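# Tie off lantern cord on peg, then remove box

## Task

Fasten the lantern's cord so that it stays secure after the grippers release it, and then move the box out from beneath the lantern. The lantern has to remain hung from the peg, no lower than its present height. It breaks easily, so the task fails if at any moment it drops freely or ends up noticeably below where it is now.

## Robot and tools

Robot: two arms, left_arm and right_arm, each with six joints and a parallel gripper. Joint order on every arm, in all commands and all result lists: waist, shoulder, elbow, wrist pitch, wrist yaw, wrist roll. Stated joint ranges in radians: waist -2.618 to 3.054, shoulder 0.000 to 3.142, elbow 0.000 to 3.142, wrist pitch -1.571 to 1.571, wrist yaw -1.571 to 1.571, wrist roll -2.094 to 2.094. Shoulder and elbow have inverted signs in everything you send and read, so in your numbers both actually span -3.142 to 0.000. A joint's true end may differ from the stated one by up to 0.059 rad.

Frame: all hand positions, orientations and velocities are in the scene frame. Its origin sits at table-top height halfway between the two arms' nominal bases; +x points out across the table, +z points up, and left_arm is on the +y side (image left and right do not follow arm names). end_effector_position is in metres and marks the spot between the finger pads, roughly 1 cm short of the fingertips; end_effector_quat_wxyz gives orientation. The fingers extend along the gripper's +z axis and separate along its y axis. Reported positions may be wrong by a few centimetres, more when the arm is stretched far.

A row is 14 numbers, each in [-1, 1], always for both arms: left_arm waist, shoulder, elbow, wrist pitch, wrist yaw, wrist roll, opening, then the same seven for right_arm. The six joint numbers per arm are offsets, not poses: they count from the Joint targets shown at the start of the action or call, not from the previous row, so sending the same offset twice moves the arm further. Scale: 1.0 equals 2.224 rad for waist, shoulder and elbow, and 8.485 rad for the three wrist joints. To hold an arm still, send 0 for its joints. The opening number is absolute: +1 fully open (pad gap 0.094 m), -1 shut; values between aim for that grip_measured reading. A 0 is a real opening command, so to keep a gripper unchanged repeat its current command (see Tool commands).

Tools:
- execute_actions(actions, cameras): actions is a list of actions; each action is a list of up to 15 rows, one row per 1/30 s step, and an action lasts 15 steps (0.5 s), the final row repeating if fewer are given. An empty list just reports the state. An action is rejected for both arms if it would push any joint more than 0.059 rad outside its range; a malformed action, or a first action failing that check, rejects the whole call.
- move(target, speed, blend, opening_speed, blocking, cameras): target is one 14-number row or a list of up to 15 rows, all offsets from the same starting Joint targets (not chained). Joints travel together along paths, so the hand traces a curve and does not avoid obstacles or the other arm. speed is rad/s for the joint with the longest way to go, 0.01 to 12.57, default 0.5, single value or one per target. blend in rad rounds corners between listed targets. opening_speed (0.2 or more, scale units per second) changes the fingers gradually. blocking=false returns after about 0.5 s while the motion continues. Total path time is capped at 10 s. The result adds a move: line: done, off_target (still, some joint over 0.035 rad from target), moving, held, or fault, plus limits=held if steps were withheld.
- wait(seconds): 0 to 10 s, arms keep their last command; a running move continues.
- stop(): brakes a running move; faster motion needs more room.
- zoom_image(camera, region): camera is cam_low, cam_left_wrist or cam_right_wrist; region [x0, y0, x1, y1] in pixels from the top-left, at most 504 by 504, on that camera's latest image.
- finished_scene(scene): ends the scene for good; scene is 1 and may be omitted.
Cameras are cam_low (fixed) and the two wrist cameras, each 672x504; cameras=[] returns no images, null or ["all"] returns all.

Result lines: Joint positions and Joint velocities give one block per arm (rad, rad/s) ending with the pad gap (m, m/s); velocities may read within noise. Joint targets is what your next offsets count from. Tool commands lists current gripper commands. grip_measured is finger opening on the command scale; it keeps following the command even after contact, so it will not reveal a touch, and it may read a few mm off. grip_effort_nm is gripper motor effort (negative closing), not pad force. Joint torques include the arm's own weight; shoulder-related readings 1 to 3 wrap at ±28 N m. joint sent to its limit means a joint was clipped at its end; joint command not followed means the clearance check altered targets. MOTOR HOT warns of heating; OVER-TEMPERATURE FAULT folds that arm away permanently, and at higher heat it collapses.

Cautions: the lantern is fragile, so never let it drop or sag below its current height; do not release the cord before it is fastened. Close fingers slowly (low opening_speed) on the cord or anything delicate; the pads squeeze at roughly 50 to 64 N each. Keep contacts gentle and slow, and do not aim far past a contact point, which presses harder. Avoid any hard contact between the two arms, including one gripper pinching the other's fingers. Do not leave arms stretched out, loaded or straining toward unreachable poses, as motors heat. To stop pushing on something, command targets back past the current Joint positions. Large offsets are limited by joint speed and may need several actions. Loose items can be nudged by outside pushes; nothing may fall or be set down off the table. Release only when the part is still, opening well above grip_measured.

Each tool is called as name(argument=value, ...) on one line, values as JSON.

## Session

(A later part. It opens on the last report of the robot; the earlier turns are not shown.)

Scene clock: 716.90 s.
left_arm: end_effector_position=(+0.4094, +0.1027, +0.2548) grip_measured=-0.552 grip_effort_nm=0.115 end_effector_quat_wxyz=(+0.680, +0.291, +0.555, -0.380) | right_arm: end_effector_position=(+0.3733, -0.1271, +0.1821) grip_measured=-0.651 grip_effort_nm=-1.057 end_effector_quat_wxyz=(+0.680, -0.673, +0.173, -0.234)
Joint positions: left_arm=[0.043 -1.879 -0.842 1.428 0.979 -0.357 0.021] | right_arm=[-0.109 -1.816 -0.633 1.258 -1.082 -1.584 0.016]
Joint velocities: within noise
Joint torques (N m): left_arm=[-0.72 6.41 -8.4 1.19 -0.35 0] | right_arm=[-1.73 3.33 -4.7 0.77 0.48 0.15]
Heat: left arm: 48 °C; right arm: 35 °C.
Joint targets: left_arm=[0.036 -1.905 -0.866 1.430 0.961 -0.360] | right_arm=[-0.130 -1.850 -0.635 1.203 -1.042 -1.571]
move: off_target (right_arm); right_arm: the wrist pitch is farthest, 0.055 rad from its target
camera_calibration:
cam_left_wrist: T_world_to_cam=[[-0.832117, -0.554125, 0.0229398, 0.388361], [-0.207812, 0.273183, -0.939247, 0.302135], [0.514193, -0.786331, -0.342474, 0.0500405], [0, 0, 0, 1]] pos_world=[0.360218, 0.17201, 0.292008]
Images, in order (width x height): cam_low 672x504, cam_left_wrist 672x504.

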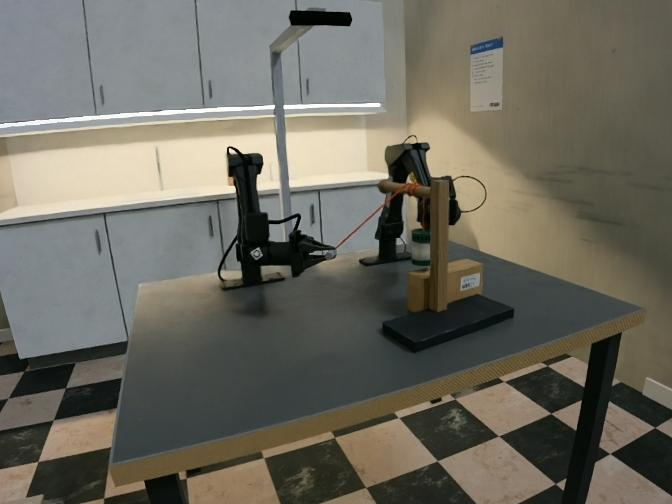

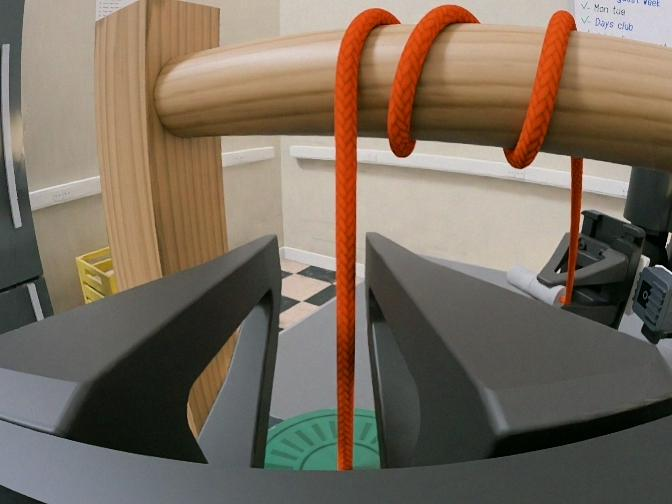

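move(target=[0, 0, 0, 0, 0, 0, -0.55, 0.2815, 0.0424, 0.0787, 0.011, 0.1223, 0.079, -0.95], speed=0.4)

zoom_image(camera="cam_low", region=[340, 160, 480, 310])

Scene clock: 751.93 s.
left_arm: end_effector_position=(+0.4094, +0.1027, +0.2548) grip_measured=-0.552 grip_effort_nm=0.110 end_effector_quat_wxyz=(+0.680, +0.291, +0.555, -0.380) | right_arm: end_effector_position=(+0.3610, -0.0313, +0.1363) grip_measured=-0.651 grip_effort_nm=-1.053 end_effector_quat_wxyz=(+0.669, -0.479, +0.551, -0.140)
Joint positions: left_arm=[0.043 -1.879 -0.842 1.428 0.979 -0.357 0.021] | right_arm=[0.494 -1.793 -0.466 1.261 -0.001 -0.921 0.016]
Joint velocities: within noise
Joint torques (N m): left_arm=[-0.69 6.45 -8.35 1.19 -0.34 -0.01] | right_arm=[0.38 7.97 -3.66 2.02 -0.05 0.26]
Heat: left arm: 47 °C; right arm: 35 °C.
Joint targets: left_arm=[0.036 -1.905 -0.866 1.430 0.961 -0.360] | right_arm=[0.496 -1.755 -0.460 1.296 -0.004 -0.900]
move: off_target (right_arm); right_arm: the shoulder is farthest, 0.037 rad from its target
camera_calibration:
cam_left_wrist: T_world_to_cam=[[-0.832117, -0.554125, 0.0229398, 0.388361], [-0.207812, 0.273183, -0.939247, 0.302135], [0.514193, -0.786331, -0.342474, 0.0500405], [0, 0, 0, 1]] pos_world=[0.360218, 0.17201, 0.292008]
cam_right_wrist: T_world_to_cam=[[0.322914, -0.513092, 0.795275, -0.246701], [-0.211545, -0.858161, -0.467769, 0.114158], [0.922483, -0.0171871, -0.385654, -0.184896], [0, 0, 0, 1]] pos_world=[0.274376, -0.0317919, 0.178289]

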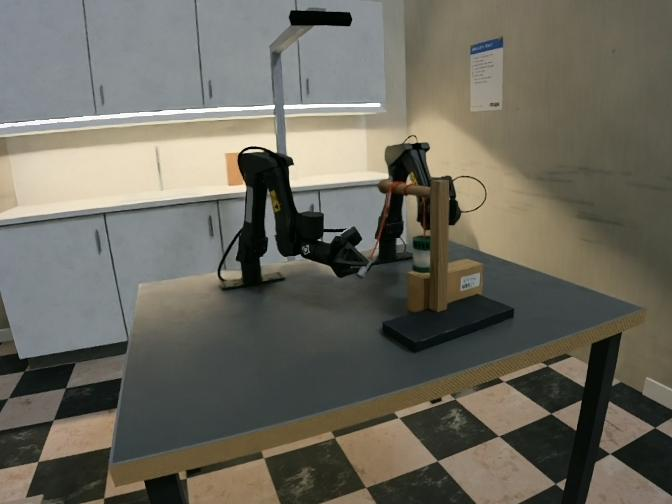

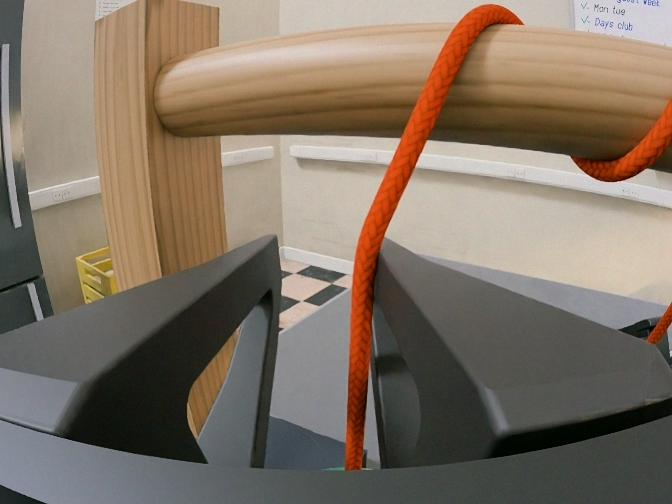

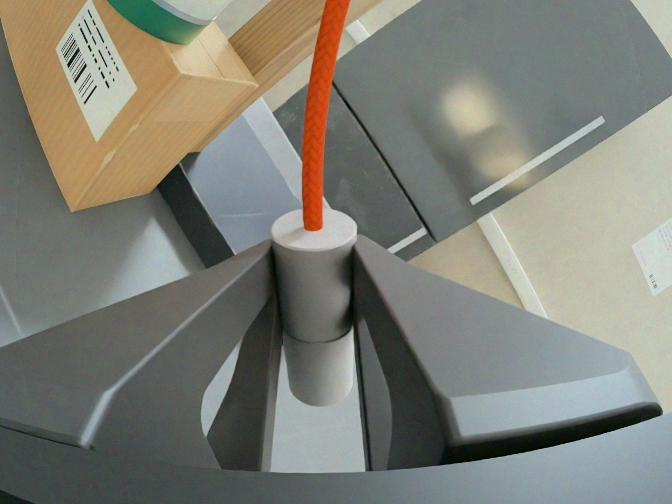

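Scaled by 3.360 from the camera's 672x504 image, which has a finer 960x720 frame.

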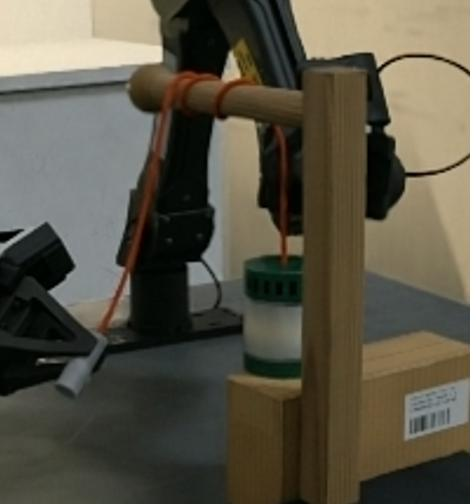

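move(target=[[0.0665, 0.0117, 0.0499, 0.0111, 0.0176, 0, -0.2, 0, 0, 0, 0, 0, 0, -0.95],[0.299, 0.1506, -0.3161, -0.1921, 0.0635, 0.0424, 0.0, 0, 0, 0, 0, 0, 0, -0.95]], speed=[0.2, 0.7])

zoom_image(camera="cam_low", region=[340, 160, 480, 310])

zoom_image(camera="cam_left_wrist", region=[310, 180, 640, 460])

Scene clock: 780.60 s.
left_arm: end_effector_position=(+0.3634, +0.3269, +0.4068) grip_measured=-0.002 grip_effort_nm=0.115 end_effector_quat_wxyz=(+0.602, +0.196, +0.687, -0.356) | right_arm: end_effector_position=(+0.3611, -0.0315, +0.1364) grip_measured=-0.651 grip_effort_nm=-1.062 end_effector_quat_wxyz=(+0.669, -0.478, +0.552, -0.140)
Joint positions: left_arm=[0.697 -1.601 -1.542 -0.191 1.484 -0.008 0.047] | right_arm=[0.494 -1.793 -0.466 1.261 0.001 -0.92 0.016]
Joint velocities: within noise
Joint torques (N m): left_arm=[0.47 9.87 -10.26 1.06 0.25 0.12] | right_arm=[0.39 8.06 -3.85 2 -0.01 0.2]
Heat: left arm: 46 °C; right arm: 36 °C.
Joint targets: left_arm=[0.701 -1.570 -1.569 -0.200 1.500 0.000] | right_arm=[0.496 -1.755 -0.460 1.296 -0.004 -0.900]
move: off_target (right_arm); right_arm: the shoulder is farthest, 0.038 rad from its target
camera_calibration:
cam_left_wrist: T_world_to_cam=[[-0.68898, -0.681212, 0.247499, 0.368945], [-0.537435, 0.251065, -0.805065, 0.446414], [0.486282, -0.687689, -0.539086, 0.359941], [0, 0, 0, 1]] pos_world=[0.319081, 0.386778, 0.462118]
cam_right_wrist: T_world_to_cam=[[0.32203, -0.514215, 0.794909, -0.246561], [-0.212884, -0.857465, -0.468439, 0.11452], [0.922484, -0.018372, -0.385597, -0.18504], [0, 0, 0, 1]] pos_world=[0.274476, -0.0319882, 0.178288]

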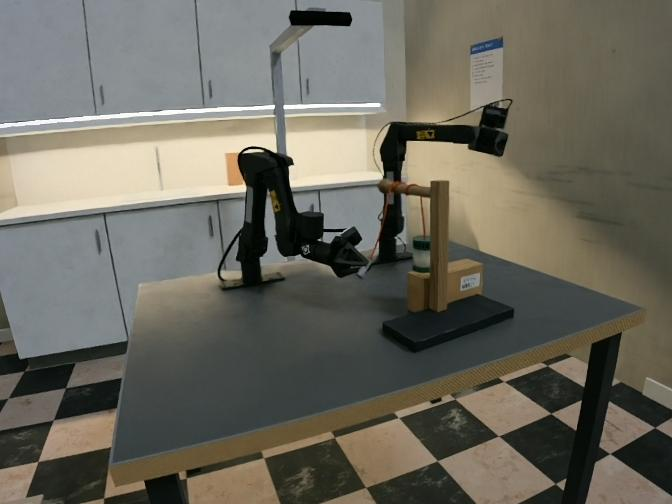

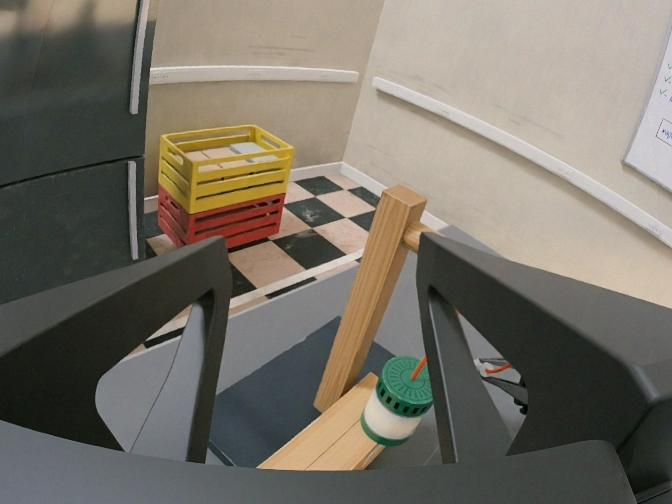

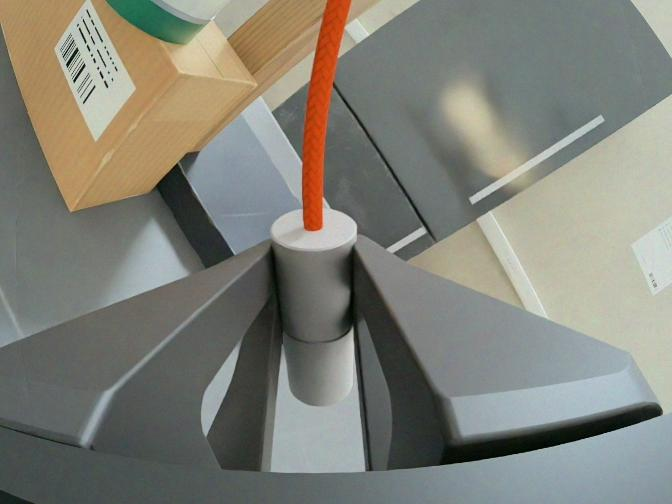

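Scaled by 3.360 from the camera's 672x504 image, which has a finer 960x720 frame.

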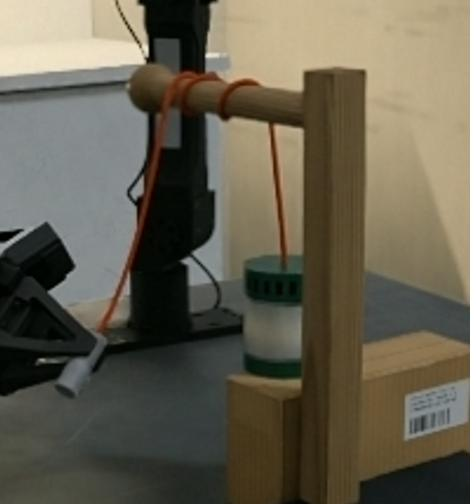

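Scaled by 1.527 from the camera's 672x504 image, which has a finer 960x720 frame.

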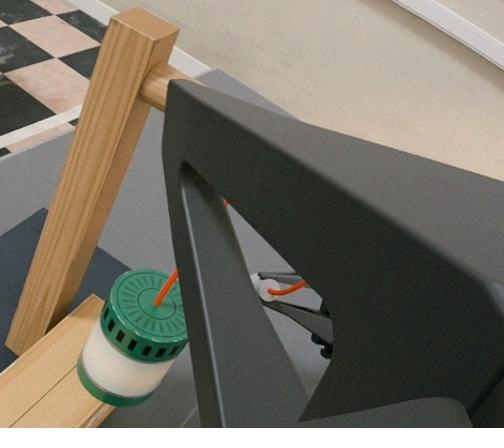

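move(target=[[0, 0, 0, 0, 0, 0, 1, 0.3575, -0.1016, -0.1201, -0.0521, 0.1501, 0.0978, -0.95],[0, 0, 0, 0, 0, 0, 1, 0.3356, -0.0919, -0.2473, -0.0409, 0.0997, 0.2239, -0.95],[0, 0, 0, 0, 0, 0, 1, 0.3336, -0.0234, -0.3399, -0.0831, 0.111, 0.2829, -0.95]], speed=0.45, blend=0.08)

zoom_image(camera="cam_low", region=[340, 160, 480, 310])

Scene clock: 821.63 s.
left_arm: end_effector_position=(+0.3634, +0.3268, +0.4067) grip_measured=+0.998 grip_effort_nm=0.115 end_effector_quat_wxyz=(+0.602, +0.195, +0.687, -0.356) | right_arm: end_effector_position=(+0.2618, +0.1851, +0.2550) grip_measured=-0.653 grip_effort_nm=-1.057 end_effector_quat_wxyz=(+0.437, +0.377, +0.617, +0.535)
Joint positions: left_arm=[0.697 -1.601 -1.542 -0.192 1.484 -0.008 0.094] | right_arm=[1.244 -1.852 -1.185 0.593 0.92 1.493 0.016]
Joint velocities: within noise
Joint torques (N m): left_arm=[0.43 9.83 -10.26 1.06 0.26 0.11] | right_arm=[-0.57 10.85 -8.24 1.43 0.21 0.19]
Heat: left arm: 44 °C; right arm: 37 °C.
Joint targets: left_arm=[0.701 -1.570 -1.569 -0.200 1.500 0.000] | right_arm=[1.238 -1.807 -1.216 0.591 0.938 1.500]
move: off_target (right_arm); blend cut to 0 rad at target 1; right_arm: the shoulder is farthest, 0.044 rad from its target
camera_calibration:
cam_left_wrist: T_world_to_cam=[[-0.688782, -0.681004, 0.248622, 0.368375], [-0.53814, 0.250477, -0.804777, 0.446707], [0.485783, -0.68811, -0.538999, 0.360121], [0, 0, 0, 1]] pos_world=[0.319181, 0.386778, 0.462018]
cam_right_wrist: T_world_to_cam=[[-0.0165234, -0.14948, -0.988627, 0.278332], [-0.811753, 0.579291, -0.0740215, 0.124996], [0.583768, 0.801297, -0.130913, -0.171639], [0, 0, 0, 1]] pos_world=[0.206262, 0.10673, 0.261949]

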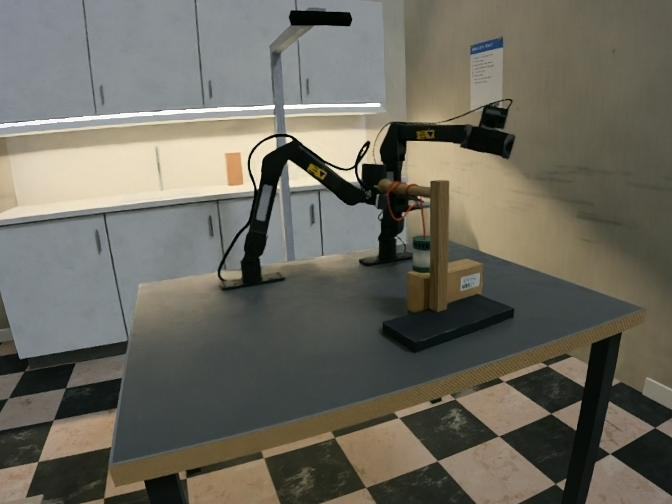

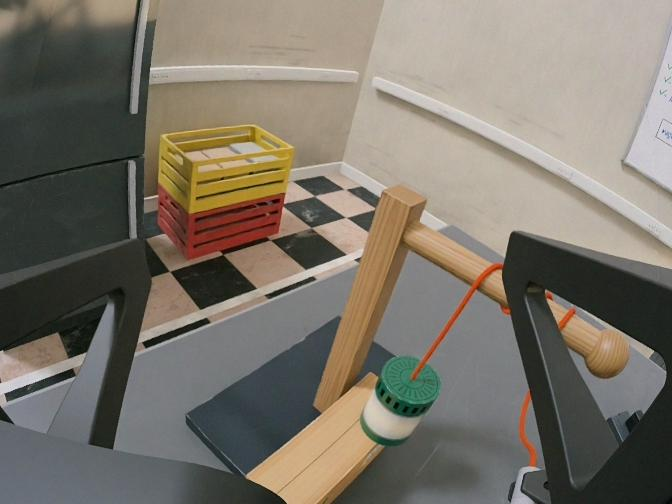

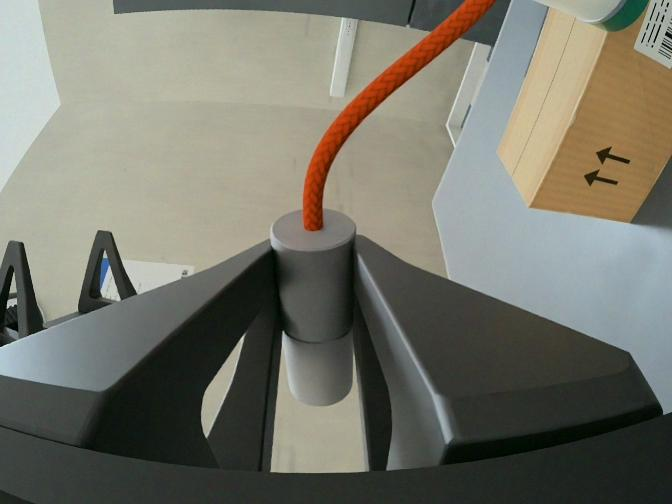

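Scaled by 3.360 from the camera's 672x504 image, which has a finer 960x720 frame.

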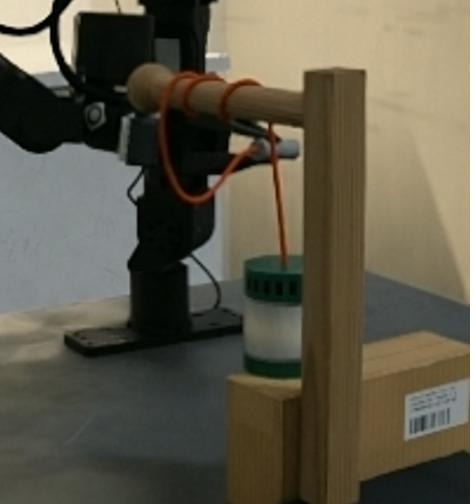

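move(target=[[0, 0, 0, 0, 0, 0, 1, -0.0225, 0.0046, -0.1403, -0.0379, 0.0177, 0.0471, -0.95],[0, 0, 0, 0, 0, 0, 1, -0.0797, 0.0635, -0.125, -0.0494, 0.0145, 0.0589, -0.95],[0, 0, 0, 0, 0, 0, 1, -0.1597, 0.181, 0.0596, -0.0318, -0.0065, 0.0589, -0.95]], speed=0.4, blend=0.08)

zoom_image(camera="cam_low", region=[340, 160, 480, 310])

Scene clock: 834.40 s.
left_arm: end_effector_position=(+0.3634, +0.3268, +0.4067) grip_measured=+0.998 grip_effort_nm=0.110 end_effector_quat_wxyz=(+0.602, +0.195, +0.687, -0.356) | right_arm: end_effector_position=(+0.3418, -0.0027, +0.3402) grip_measured=-0.653 grip_effort_nm=-1.048 end_effector_quat_wxyz=(+0.381, +0.593, +0.411, +0.579)
Joint positions: left_arm=[0.697 -1.601 -1.542 -0.192 1.484 -0.008 0.094] | right_arm=[0.887 -1.442 -1.088 0.291 0.877 2.002 0.016]
Joint velocities: within noise
Joint torques (N m): left_arm=[0.51 9.84 -10.28 1.07 0.26 0.11] | right_arm=[-0.36 7.8 -6.26 1.69 0.08 0.03]
Heat: left arm: 44 °C; right arm: 37 °C.
Joint targets: left_arm=[0.701 -1.570 -1.569 -0.200 1.500 0.000] | right_arm=[0.883 -1.405 -1.083 0.321 0.883 2.000]
move: off_target (right_arm); blend cut to 0.0655 rad at target 1, 0.0655 rad at target 2; right_arm: the shoulder is farthest, 0.038 rad from its target
camera_calibration:
cam_left_wrist: T_world_to_cam=[[-0.688782, -0.681004, 0.248622, 0.368375], [-0.53814, 0.250477, -0.804777, 0.446707], [0.485783, -0.68811, -0.538999, 0.360121], [0, 0, 0, 1]] pos_world=[0.319181, 0.386778, 0.462018]
cam_right_wrist: T_world_to_cam=[[-0.0669825, 0.372202, -0.925732, 0.333107], [-0.574986, 0.743859, 0.340681, 0.0834673], [0.815417, 0.555103, 0.164185, -0.23704], [0, 0, 0, 1]] pos_world=[0.263591, -0.0544891, 0.31885]

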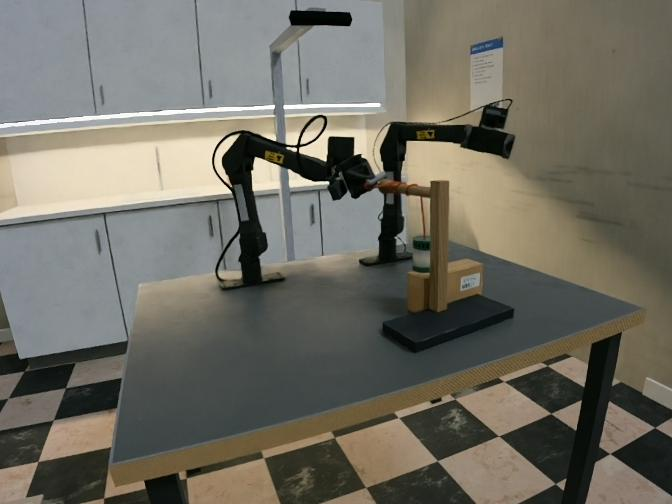

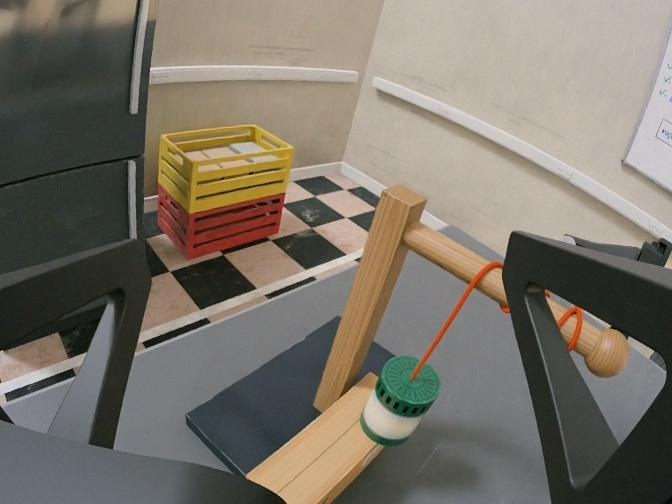

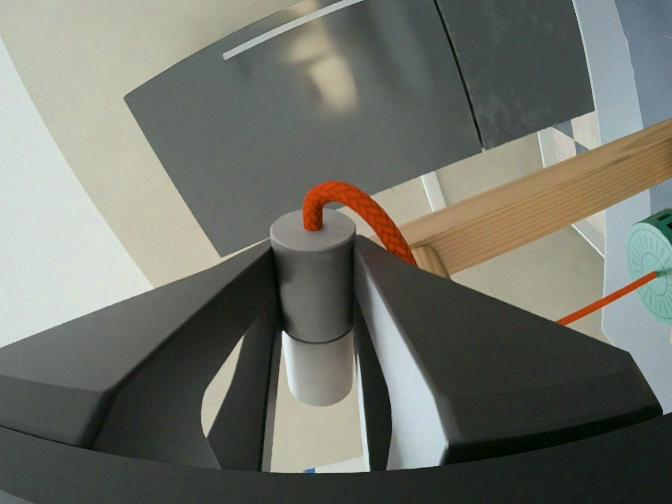

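Scaled by 3.360 from the camera's 672x504 image, which has a finer 960x720 frame.

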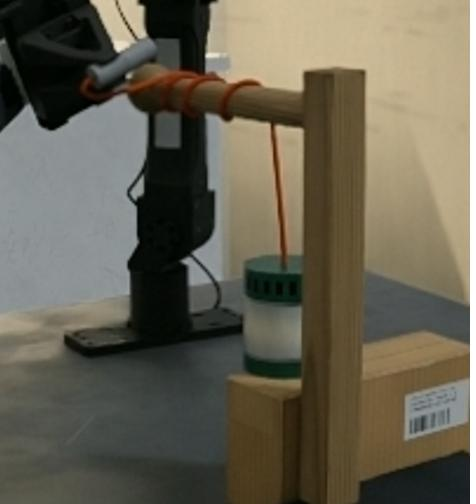

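move(target=[[0, 0, 0, 0, 0, 0, 1, -0.2716, -0.0009, 0.228, 0.0601, -0.1773, 0, -0.95],[0, 0, 0, 0, 0, 0, 1, -0.2716, -0.0009, 0.228, 0.0601, -0.1773, -0.4208, -0.95]], speed=[0.5, 1.2])

zoom_image(camera="cam_low", region=[340, 160, 480, 310])

Scene clock: 852.13 s.
left_arm: end_effector_position=(+0.3634, +0.3268, +0.4067) grip_measured=+0.998 grip_effort_nm=0.115 end_effector_quat_wxyz=(+0.602, +0.195, +0.687, -0.356) | right_arm: end_effector_position=(+0.3283, -0.0281, +0.2433) grip_measured=-0.651 grip_effort_nm=-1.057 end_effector_quat_wxyz=(+0.674, -0.667, +0.215, -0.233)
Joint positions: left_arm=[0.697 -1.601 -1.542 -0.192 1.484 -0.008 0.094] | right_arm=[0.286 -1.417 -0.584 0.856 -0.626 -1.578 0.016]
Joint velocities: within noise
Joint torques (N m): left_arm=[0.47 9.88 -10.28 1.06 0.25 0.12] | right_arm=[-0.58 4.79 -5.45 1.27 0 0.15]
Heat: left arm: 44 °C; right arm: 37 °C.
Joint targets: left_arm=[0.701 -1.570 -1.569 -0.200 1.500 0.000] | right_arm=[0.279 -1.407 -0.576 0.831 -0.622 -1.571]
move: done
camera_calibration:
cam_left_wrist: T_world_to_cam=[[-0.688782, -0.681004, 0.248622, 0.368375], [-0.53814, 0.250477, -0.804777, 0.446707], [0.485783, -0.68811, -0.538999, 0.360121], [0, 0, 0, 1]] pos_world=[0.319181, 0.386778, 0.462018]
cam_right_wrist: T_world_to_cam=[[-0.0397974, -0.0189858, 0.999027, -0.236164], [0.313538, -0.949559, -0.00555557, -0.127432], [0.948741, 0.313012, 0.0437428, -0.217274], [0, 0, 0, 1]] pos_world=[0.236693, -0.0574785, 0.244731]

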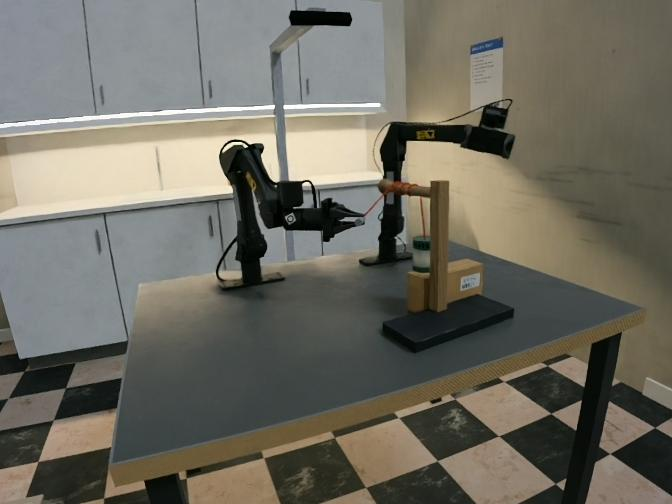

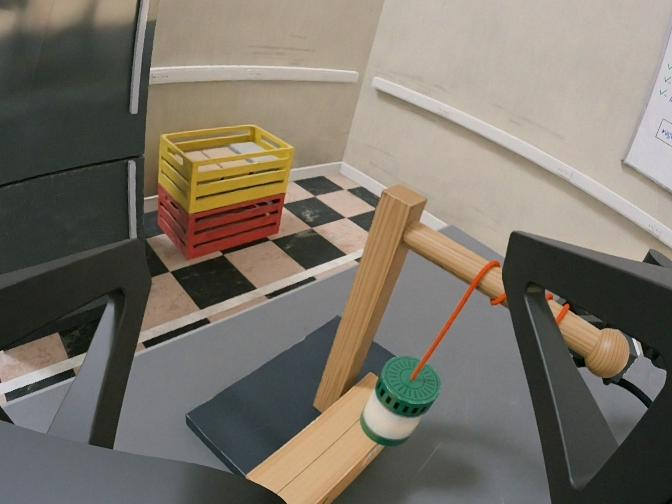

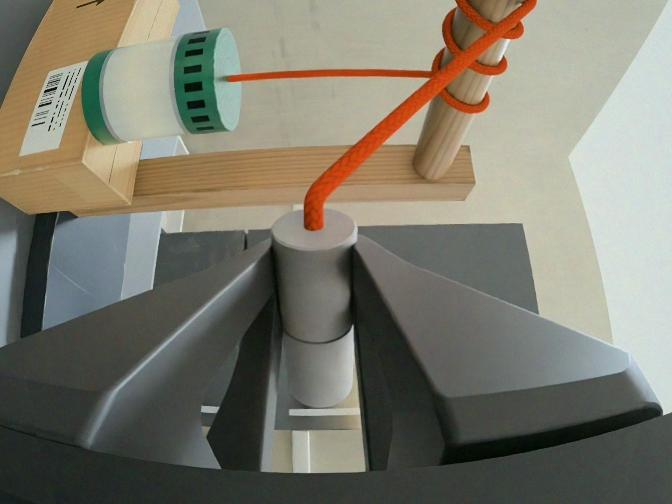

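Scaled by 3.360 from the camera's 672x504 image, which has a finer 960x720 frame.

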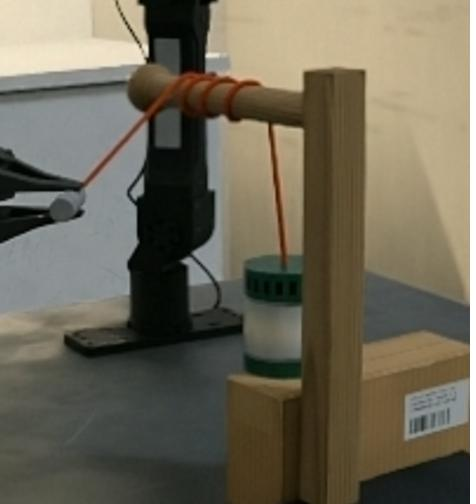

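move(target=[-0.2325, -0.1389, 0.366, 0.2032, -0.046, -0.0424, -0.2, -0.0598, -0.0701, -0.0173, 0.0138, -0.0156, 0, -0.95], speed=0.6)

zoom_image(camera="cam_low", region=[340, 160, 480, 310])

Scene clock: 868.90 s.
left_arm: end_effector_position=(+0.3894, +0.1483, +0.2378) grip_measured=-0.198 grip_effort_nm=-0.056 end_effector_quat_wxyz=(+0.673, +0.310, +0.567, -0.361) | right_arm: end_effector_position=(+0.3387, -0.0380, +0.2510) grip_measured=-0.651 grip_effort_nm=-1.057 end_effector_quat_wxyz=(+0.698, -0.658, +0.153, -0.237)
Joint positions: left_arm=[0.189 -1.859 -0.762 1.495 1.129 -0.356 0.038] | right_arm=[0.198 -1.53 -0.624 1.031 -0.799 -1.58 0.016]
Joint velocities: within noise
Joint torques (N m): left_arm=[-0.49 6.45 -5.23 1.4 -0.38 -0.03] | right_arm=[-4.81 2.17 -4.71 0.58 0.54 0.13]
Heat: left arm: 44 °C; right arm: 36 °C.
Joint targets: left_arm=[0.184 -1.879 -0.755 1.524 1.110 -0.360] | right_arm=[0.146 -1.563 -0.614 0.948 -0.754 -1.571]
move: off_target (right_arm); right_arm: the wrist pitch is farthest, 0.083 rad from its target
camera_calibration:
cam_left_wrist: T_world_to_cam=[[-0.828126, -0.560429, -0.0112207, 0.404831], [-0.208587, 0.326678, -0.921832, 0.25766], [0.520287, -0.761052, -0.387428, 0.0948836], [0, 0, 0, 1]] pos_world=[0.339629, 0.214919, 0.278822]
cam_right_wrist: T_world_to_cam=[[-0.140683, -0.0393781, 0.989271, -0.207842], [0.392128, -0.919711, 0.019155, -0.171806], [0.909089, 0.390616, 0.144829, -0.233307], [0, 0, 0, 1]] pos_world=[0.250227, -0.0750623, 0.242693]

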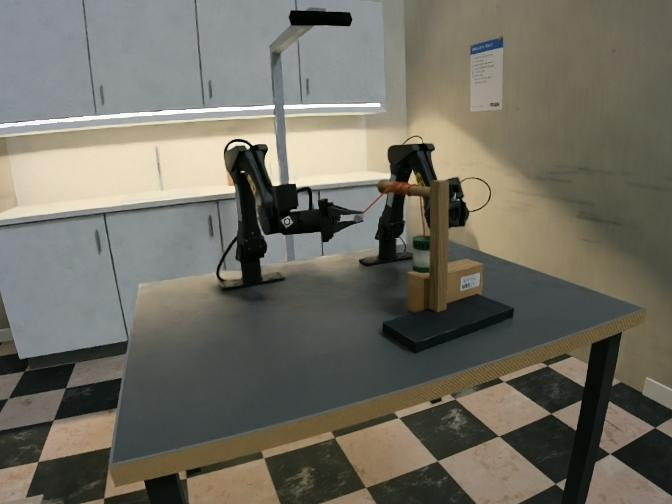

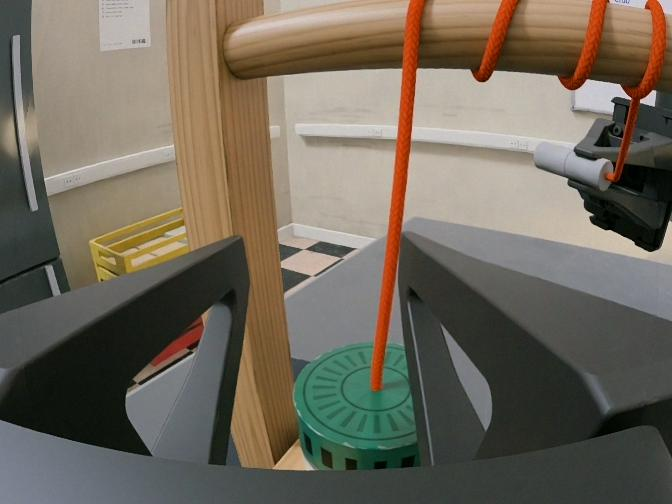

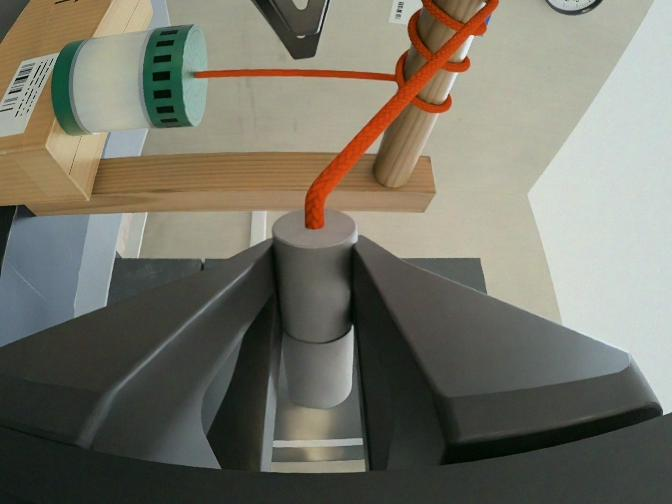

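Scaled by 3.360 from the camera's 672x504 image, which has a finer 960x720 frame.

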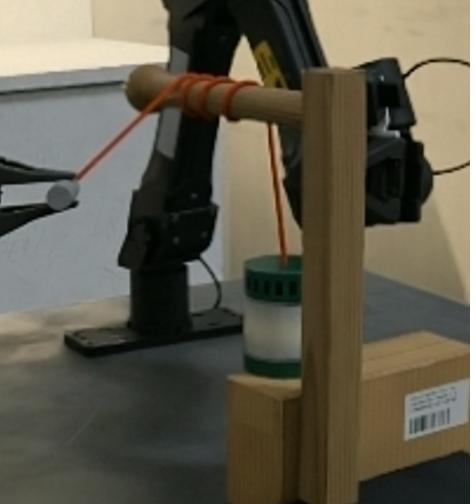

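move(target=[[-0.0115, 0.0192, 0.0328, 0.0035, -0.0028, 0, -0.2, 0.015, 0, 0, 0, 0, 0, -0.95],[-0.0675, -0.017, -0.0175, -0.0001, -0.0179, 0, -0.2, 0.015, 0, 0, 0, 0, 0, -0.95]], speed=0.15, cameras=["cam_left_wrist"])

Scene clock: 904.90 s.
left_arm: end_effector_position=(+0.3977, +0.1012, +0.2352) grip_measured=-0.198 grip_effort_nm=-0.056 end_effector_quat_wxyz=(+0.674, +0.287, +0.562, -0.384) | right_arm: end_effector_position=(+0.3380, -0.0359, +0.2496) grip_measured=-0.651 grip_effort_nm=-1.062 end_effector_quat_wxyz=(+0.698, -0.659, +0.152, -0.234)
Joint positions: left_arm=[0.039 -1.894 -0.768 1.497 0.976 -0.357 0.038] | right_arm=[0.203 -1.533 -0.624 1.031 -0.8 -1.58 0.016]
Joint velocities: within noise
Joint torques (N m): left_arm=[-0.54 6.53 -8.14 1.47 -0.34 0] | right_arm=[-2.15 2.51 -4.89 0.55 0.55 0.12]
Heat: left arm: 46 °C; right arm: 35 °C.
Joint targets: left_arm=[0.034 -1.917 -0.794 1.523 0.958 -0.360] | right_arm=[0.179 -1.562 -0.614 0.948 -0.754 -1.571]
move: off_target (right_arm); right_arm: the wrist pitch is farthest, 0.083 rad from its target
camera_calibration:
cam_left_wrist: T_world_to_cam=[[-0.832162, -0.553018, 0.0409662, 0.373842], [-0.227147, 0.272544, -0.934946, 0.28836], [0.505877, -0.787332, -0.352417, 0.053927], [0, 0, 0, 1]] pos_world=[0.349317, 0.170609, 0.273291]
Images, in order (width x height): cam_left_wrist 672x504.

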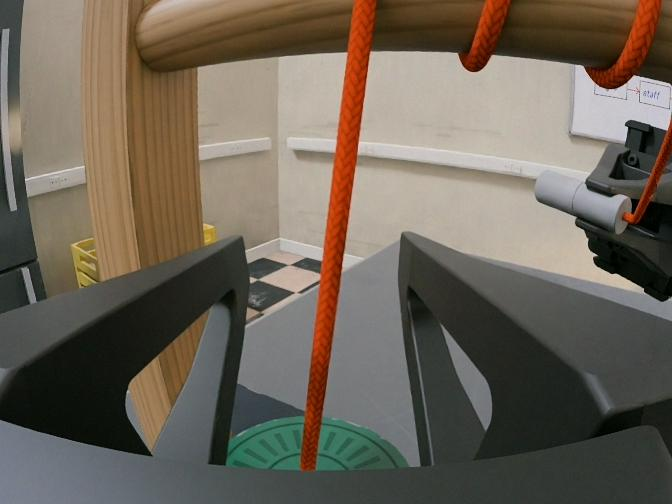

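move(target=[[0, 0, 0, 0, 0, 0, -1, 0, 0, 0, 0, 0, 0, -0.95],[0, 0.066, -0.009, -0.0125, 0, 0, -1, 0, 0, 0, 0, 0, 0, -0.95]], speed=0.06, opening_speed=0.6)

zoom_image(camera="cam_low", region=[370, 160, 470, 290])

Scene clock: 915.40 s.
left_arm: end_effector_position=(+0.3961, +0.1013, +0.2501) grip_measured=-0.964 grip_effort_nm=-1.004 end_effector_quat_wxyz=(+0.668, +0.282, +0.570, -0.387) | right_arm: end_effector_position=(+0.3454, -0.0406, +0.2376) grip_measured=-0.651 grip_effort_nm=-1.062 end_effector_quat_wxyz=(+0.687, -0.666, +0.180, -0.229)
Joint positions: left_arm=[0.039 -1.823 -0.776 1.395 0.975 -0.357 0.002] | right_arm=[0.196 -1.543 -0.624 0.987 -0.773 -1.582 0.016]
Joint velocities: within noise
Joint torques (N m): left_arm=[-0.55 12.55 -9.7 1.43 -0.33 -0.01] | right_arm=[-1.77 3.12 -4.92 1.05 0.26 0.18]
Heat: left arm: 46 °C; right arm: 35 °C.
Joint targets: left_arm=[0.034 -1.770 -0.814 1.418 0.958 -0.360] | right_arm=[0.180 -1.563 -0.614 0.948 -0.754 -1.571]
move: off_target (left_arm, right_arm); left_arm: the shoulder is farthest, 0.053 rad from its target; right_arm: the wrist pitch is farthest, 0.039 rad from its target
camera_calibration:
cam_left_wrist: T_world_to_cam=[[-0.830381, -0.55383, 0.0611626, 0.366254], [-0.249403, 0.271277, -0.929627, 0.309526], [0.498263, -0.787199, -0.36339, 0.0658473], [0, 0, 0, 1]] pos_world=[0.348518, 0.17071, 0.289271]
cam_right_wrist: T_world_to_cam=[[-0.0870758, -0.0257445, 0.995869, -0.213274], [0.367502, -0.929987, 0.0080919, -0.165724], [0.925937, 0.366689, 0.0904406, -0.230348], [0, 0, 0, 1]] pos_world=[0.25562, -0.0751459, 0.234567]

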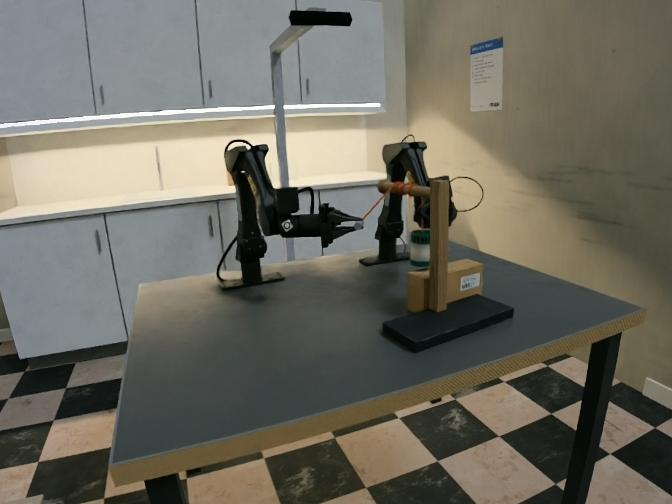

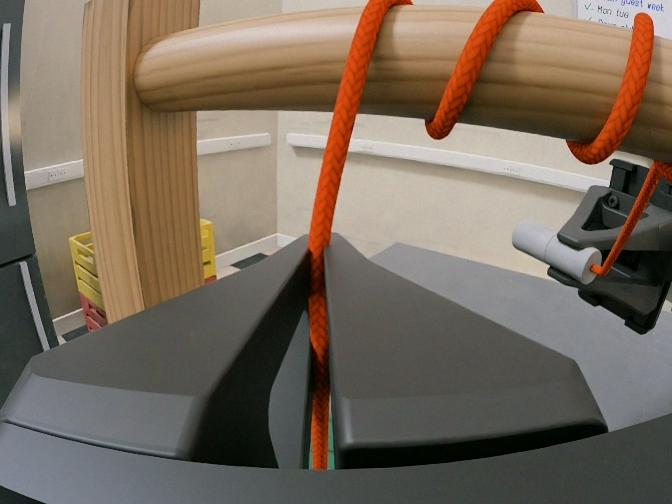

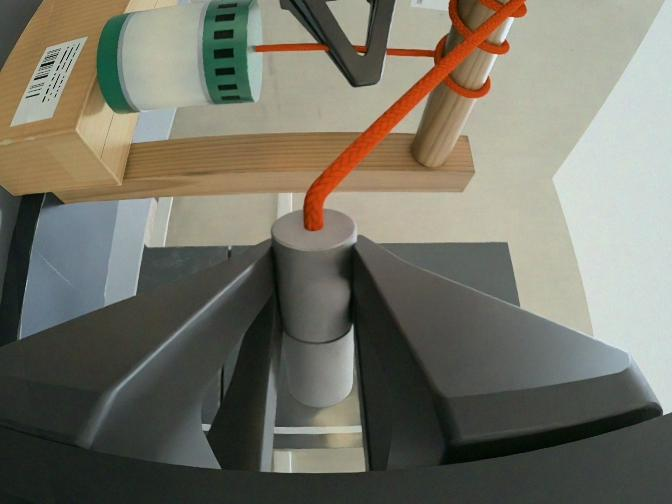

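Scaled by 3.877 from the camera's 672x504 image, which has a finer 960x720 frame.

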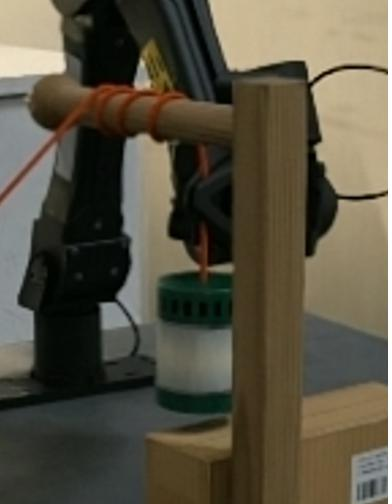

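move(target=[0, 0, 0, 0, 0, 0, -1, -0.035, -0.031, -0.0036, 0.0073, -0.0067, 0, -0.95], speed=0.1)

zoom_image(camera="cam_low", region=[370, 160, 470, 290])

Scene clock: 923.60 s.
left_arm: end_effector_position=(+0.3961, +0.1013, +0.2499) grip_measured=-0.964 grip_effort_nm=-1.004 end_effector_quat_wxyz=(+0.667, +0.282, +0.570, -0.387) | right_arm: end_effector_position=(+0.3471, -0.0471, +0.2405) grip_measured=-0.651 grip_effort_nm=-1.057 end_effector_quat_wxyz=(+0.698, -0.660, +0.145, -0.236)
Joint positions: left_arm=[0.039 -1.823 -0.776 1.393 0.975 -0.357 0.002] | right_arm=[0.155 -1.596 -0.633 1.094 -0.855 -1.581 0.016]
Joint velocities: within noise
Joint torques (N m): left_arm=[-0.58 12.49 -9.69 1.46 -0.35 -0.01] | right_arm=[-4.88 2.41 -4.45 0.54 0.51 0.16]
Heat: left arm: 46 °C; right arm: 35 °C.
Joint targets: left_arm=[0.034 -1.770 -0.814 1.417 0.958 -0.360] | right_arm=[0.102 -1.631 -0.623 1.010 -0.811 -1.571]
move: off_target (left_arm, right_arm); left_arm: the shoulder is farthest, 0.053 rad from its target; right_arm: the wrist pitch is farthest, 0.084 rad from its target
camera_calibration:
cam_left_wrist: T_world_to_cam=[[-0.830329, -0.553797, 0.0621517, 0.366034], [-0.250487, 0.271266, -0.929339, 0.309753], [0.497805, -0.787225, -0.363959, 0.0660896], [0, 0, 0, 1]] pos_world=[0.348618, 0.17071, 0.28917]
cam_right_wrist: T_world_to_cam=[[-0.149125, -0.0346385, 0.988211, -0.193165], [0.402916, -0.914786, 0.0287368, -0.188998], [0.903007, 0.402451, 0.150374, -0.234561], [0, 0, 0, 1]] pos_world=[0.259154, -0.0851842, 0.231591]

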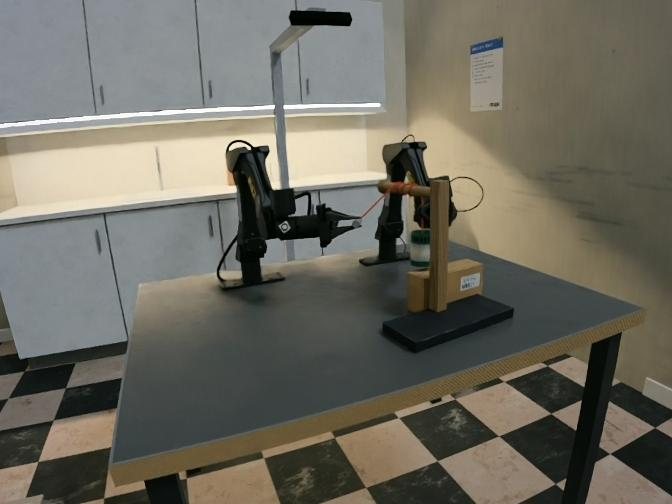

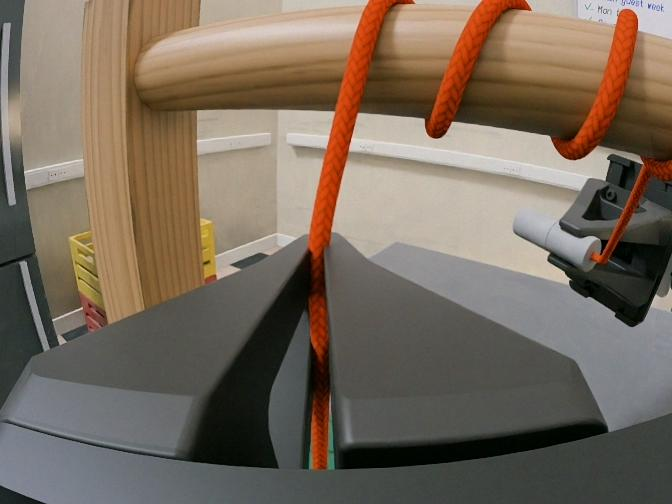

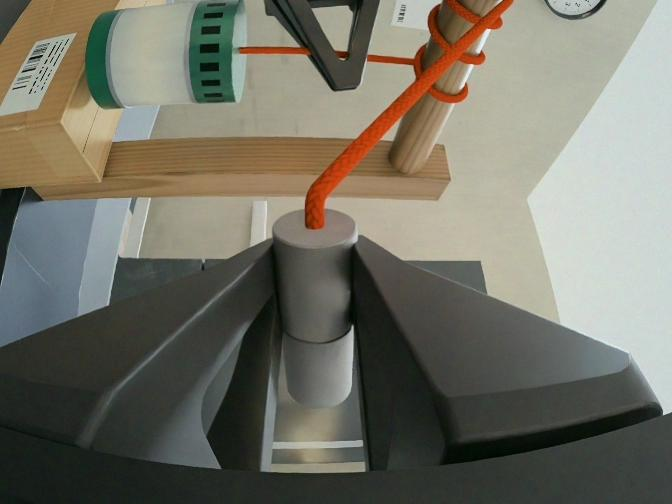

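Scaled by 3.877 from the camera's 672x504 image, which has a finer 960x720 frame.

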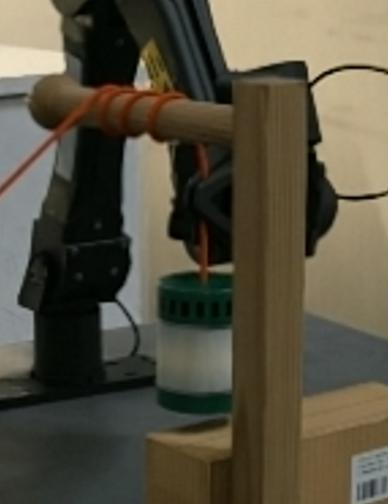

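move(target=[0, 0, 0, 0, 0, 0, -1, -0.022, -0.02, -0.0023, 0.005, -0.004, 0, -1], speed=0.1, cameras=["cam_left_wrist"])

Scene clock: 927.73 s.
left_arm: end_effector_position=(+0.3961, +0.1013, +0.2528) grip_measured=-0.964 grip_effort_nm=-0.999 end_effector_quat_wxyz=(+0.669, +0.283, +0.568, -0.386) | right_arm: end_effector_position=(+0.3541, -0.0595, +0.2362) grip_measured=-0.651 grip_effort_nm=-1.057 end_effector_quat_wxyz=(+0.698, -0.659, +0.140, -0.244)
Joint positions: left_arm=[0.039 -1.819 -0.78 1.393 0.975 -0.357 0.002] | right_arm=[0.11 -1.636 -0.64 1.146 -0.896 -1.58 0.016]
Joint velocities: within noise
Joint torques (N m): left_arm=[-0.54 12.19 -9.35 1.44 -0.34 -0.01] | right_arm=[-5.52 2.1 -4.14 0.44 0.63 0.11]
Heat: left arm: 45 °C; right arm: 35 °C.
Joint targets: left_arm=[0.034 -1.770 -0.814 1.417 0.958 -0.360] | right_arm=[0.053 -1.676 -0.628 1.053 -0.845 -1.571]
move: off_target (left_arm, right_arm); left_arm: the shoulder is farthest, 0.049 rad from its target; right_arm: the wrist pitch is farthest, 0.094 rad from its target
camera_calibration:
cam_left_wrist: T_world_to_cam=[[-0.830767, -0.553828, 0.0556909, 0.367677], [-0.243359, 0.271412, -0.931189, 0.309946], [0.500603, -0.787153, -0.360259, 0.065049], [0, 0, 0, 1]] pos_world=[0.348318, 0.17071, 0.291576]
Images, in order (width x height): cam_left_wrist 672x504.

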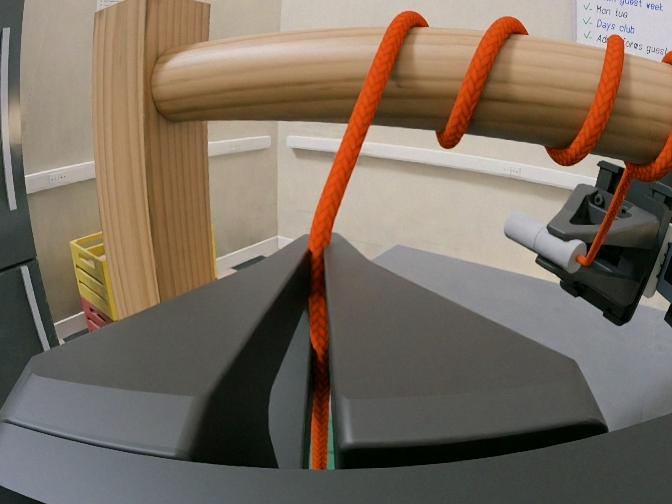

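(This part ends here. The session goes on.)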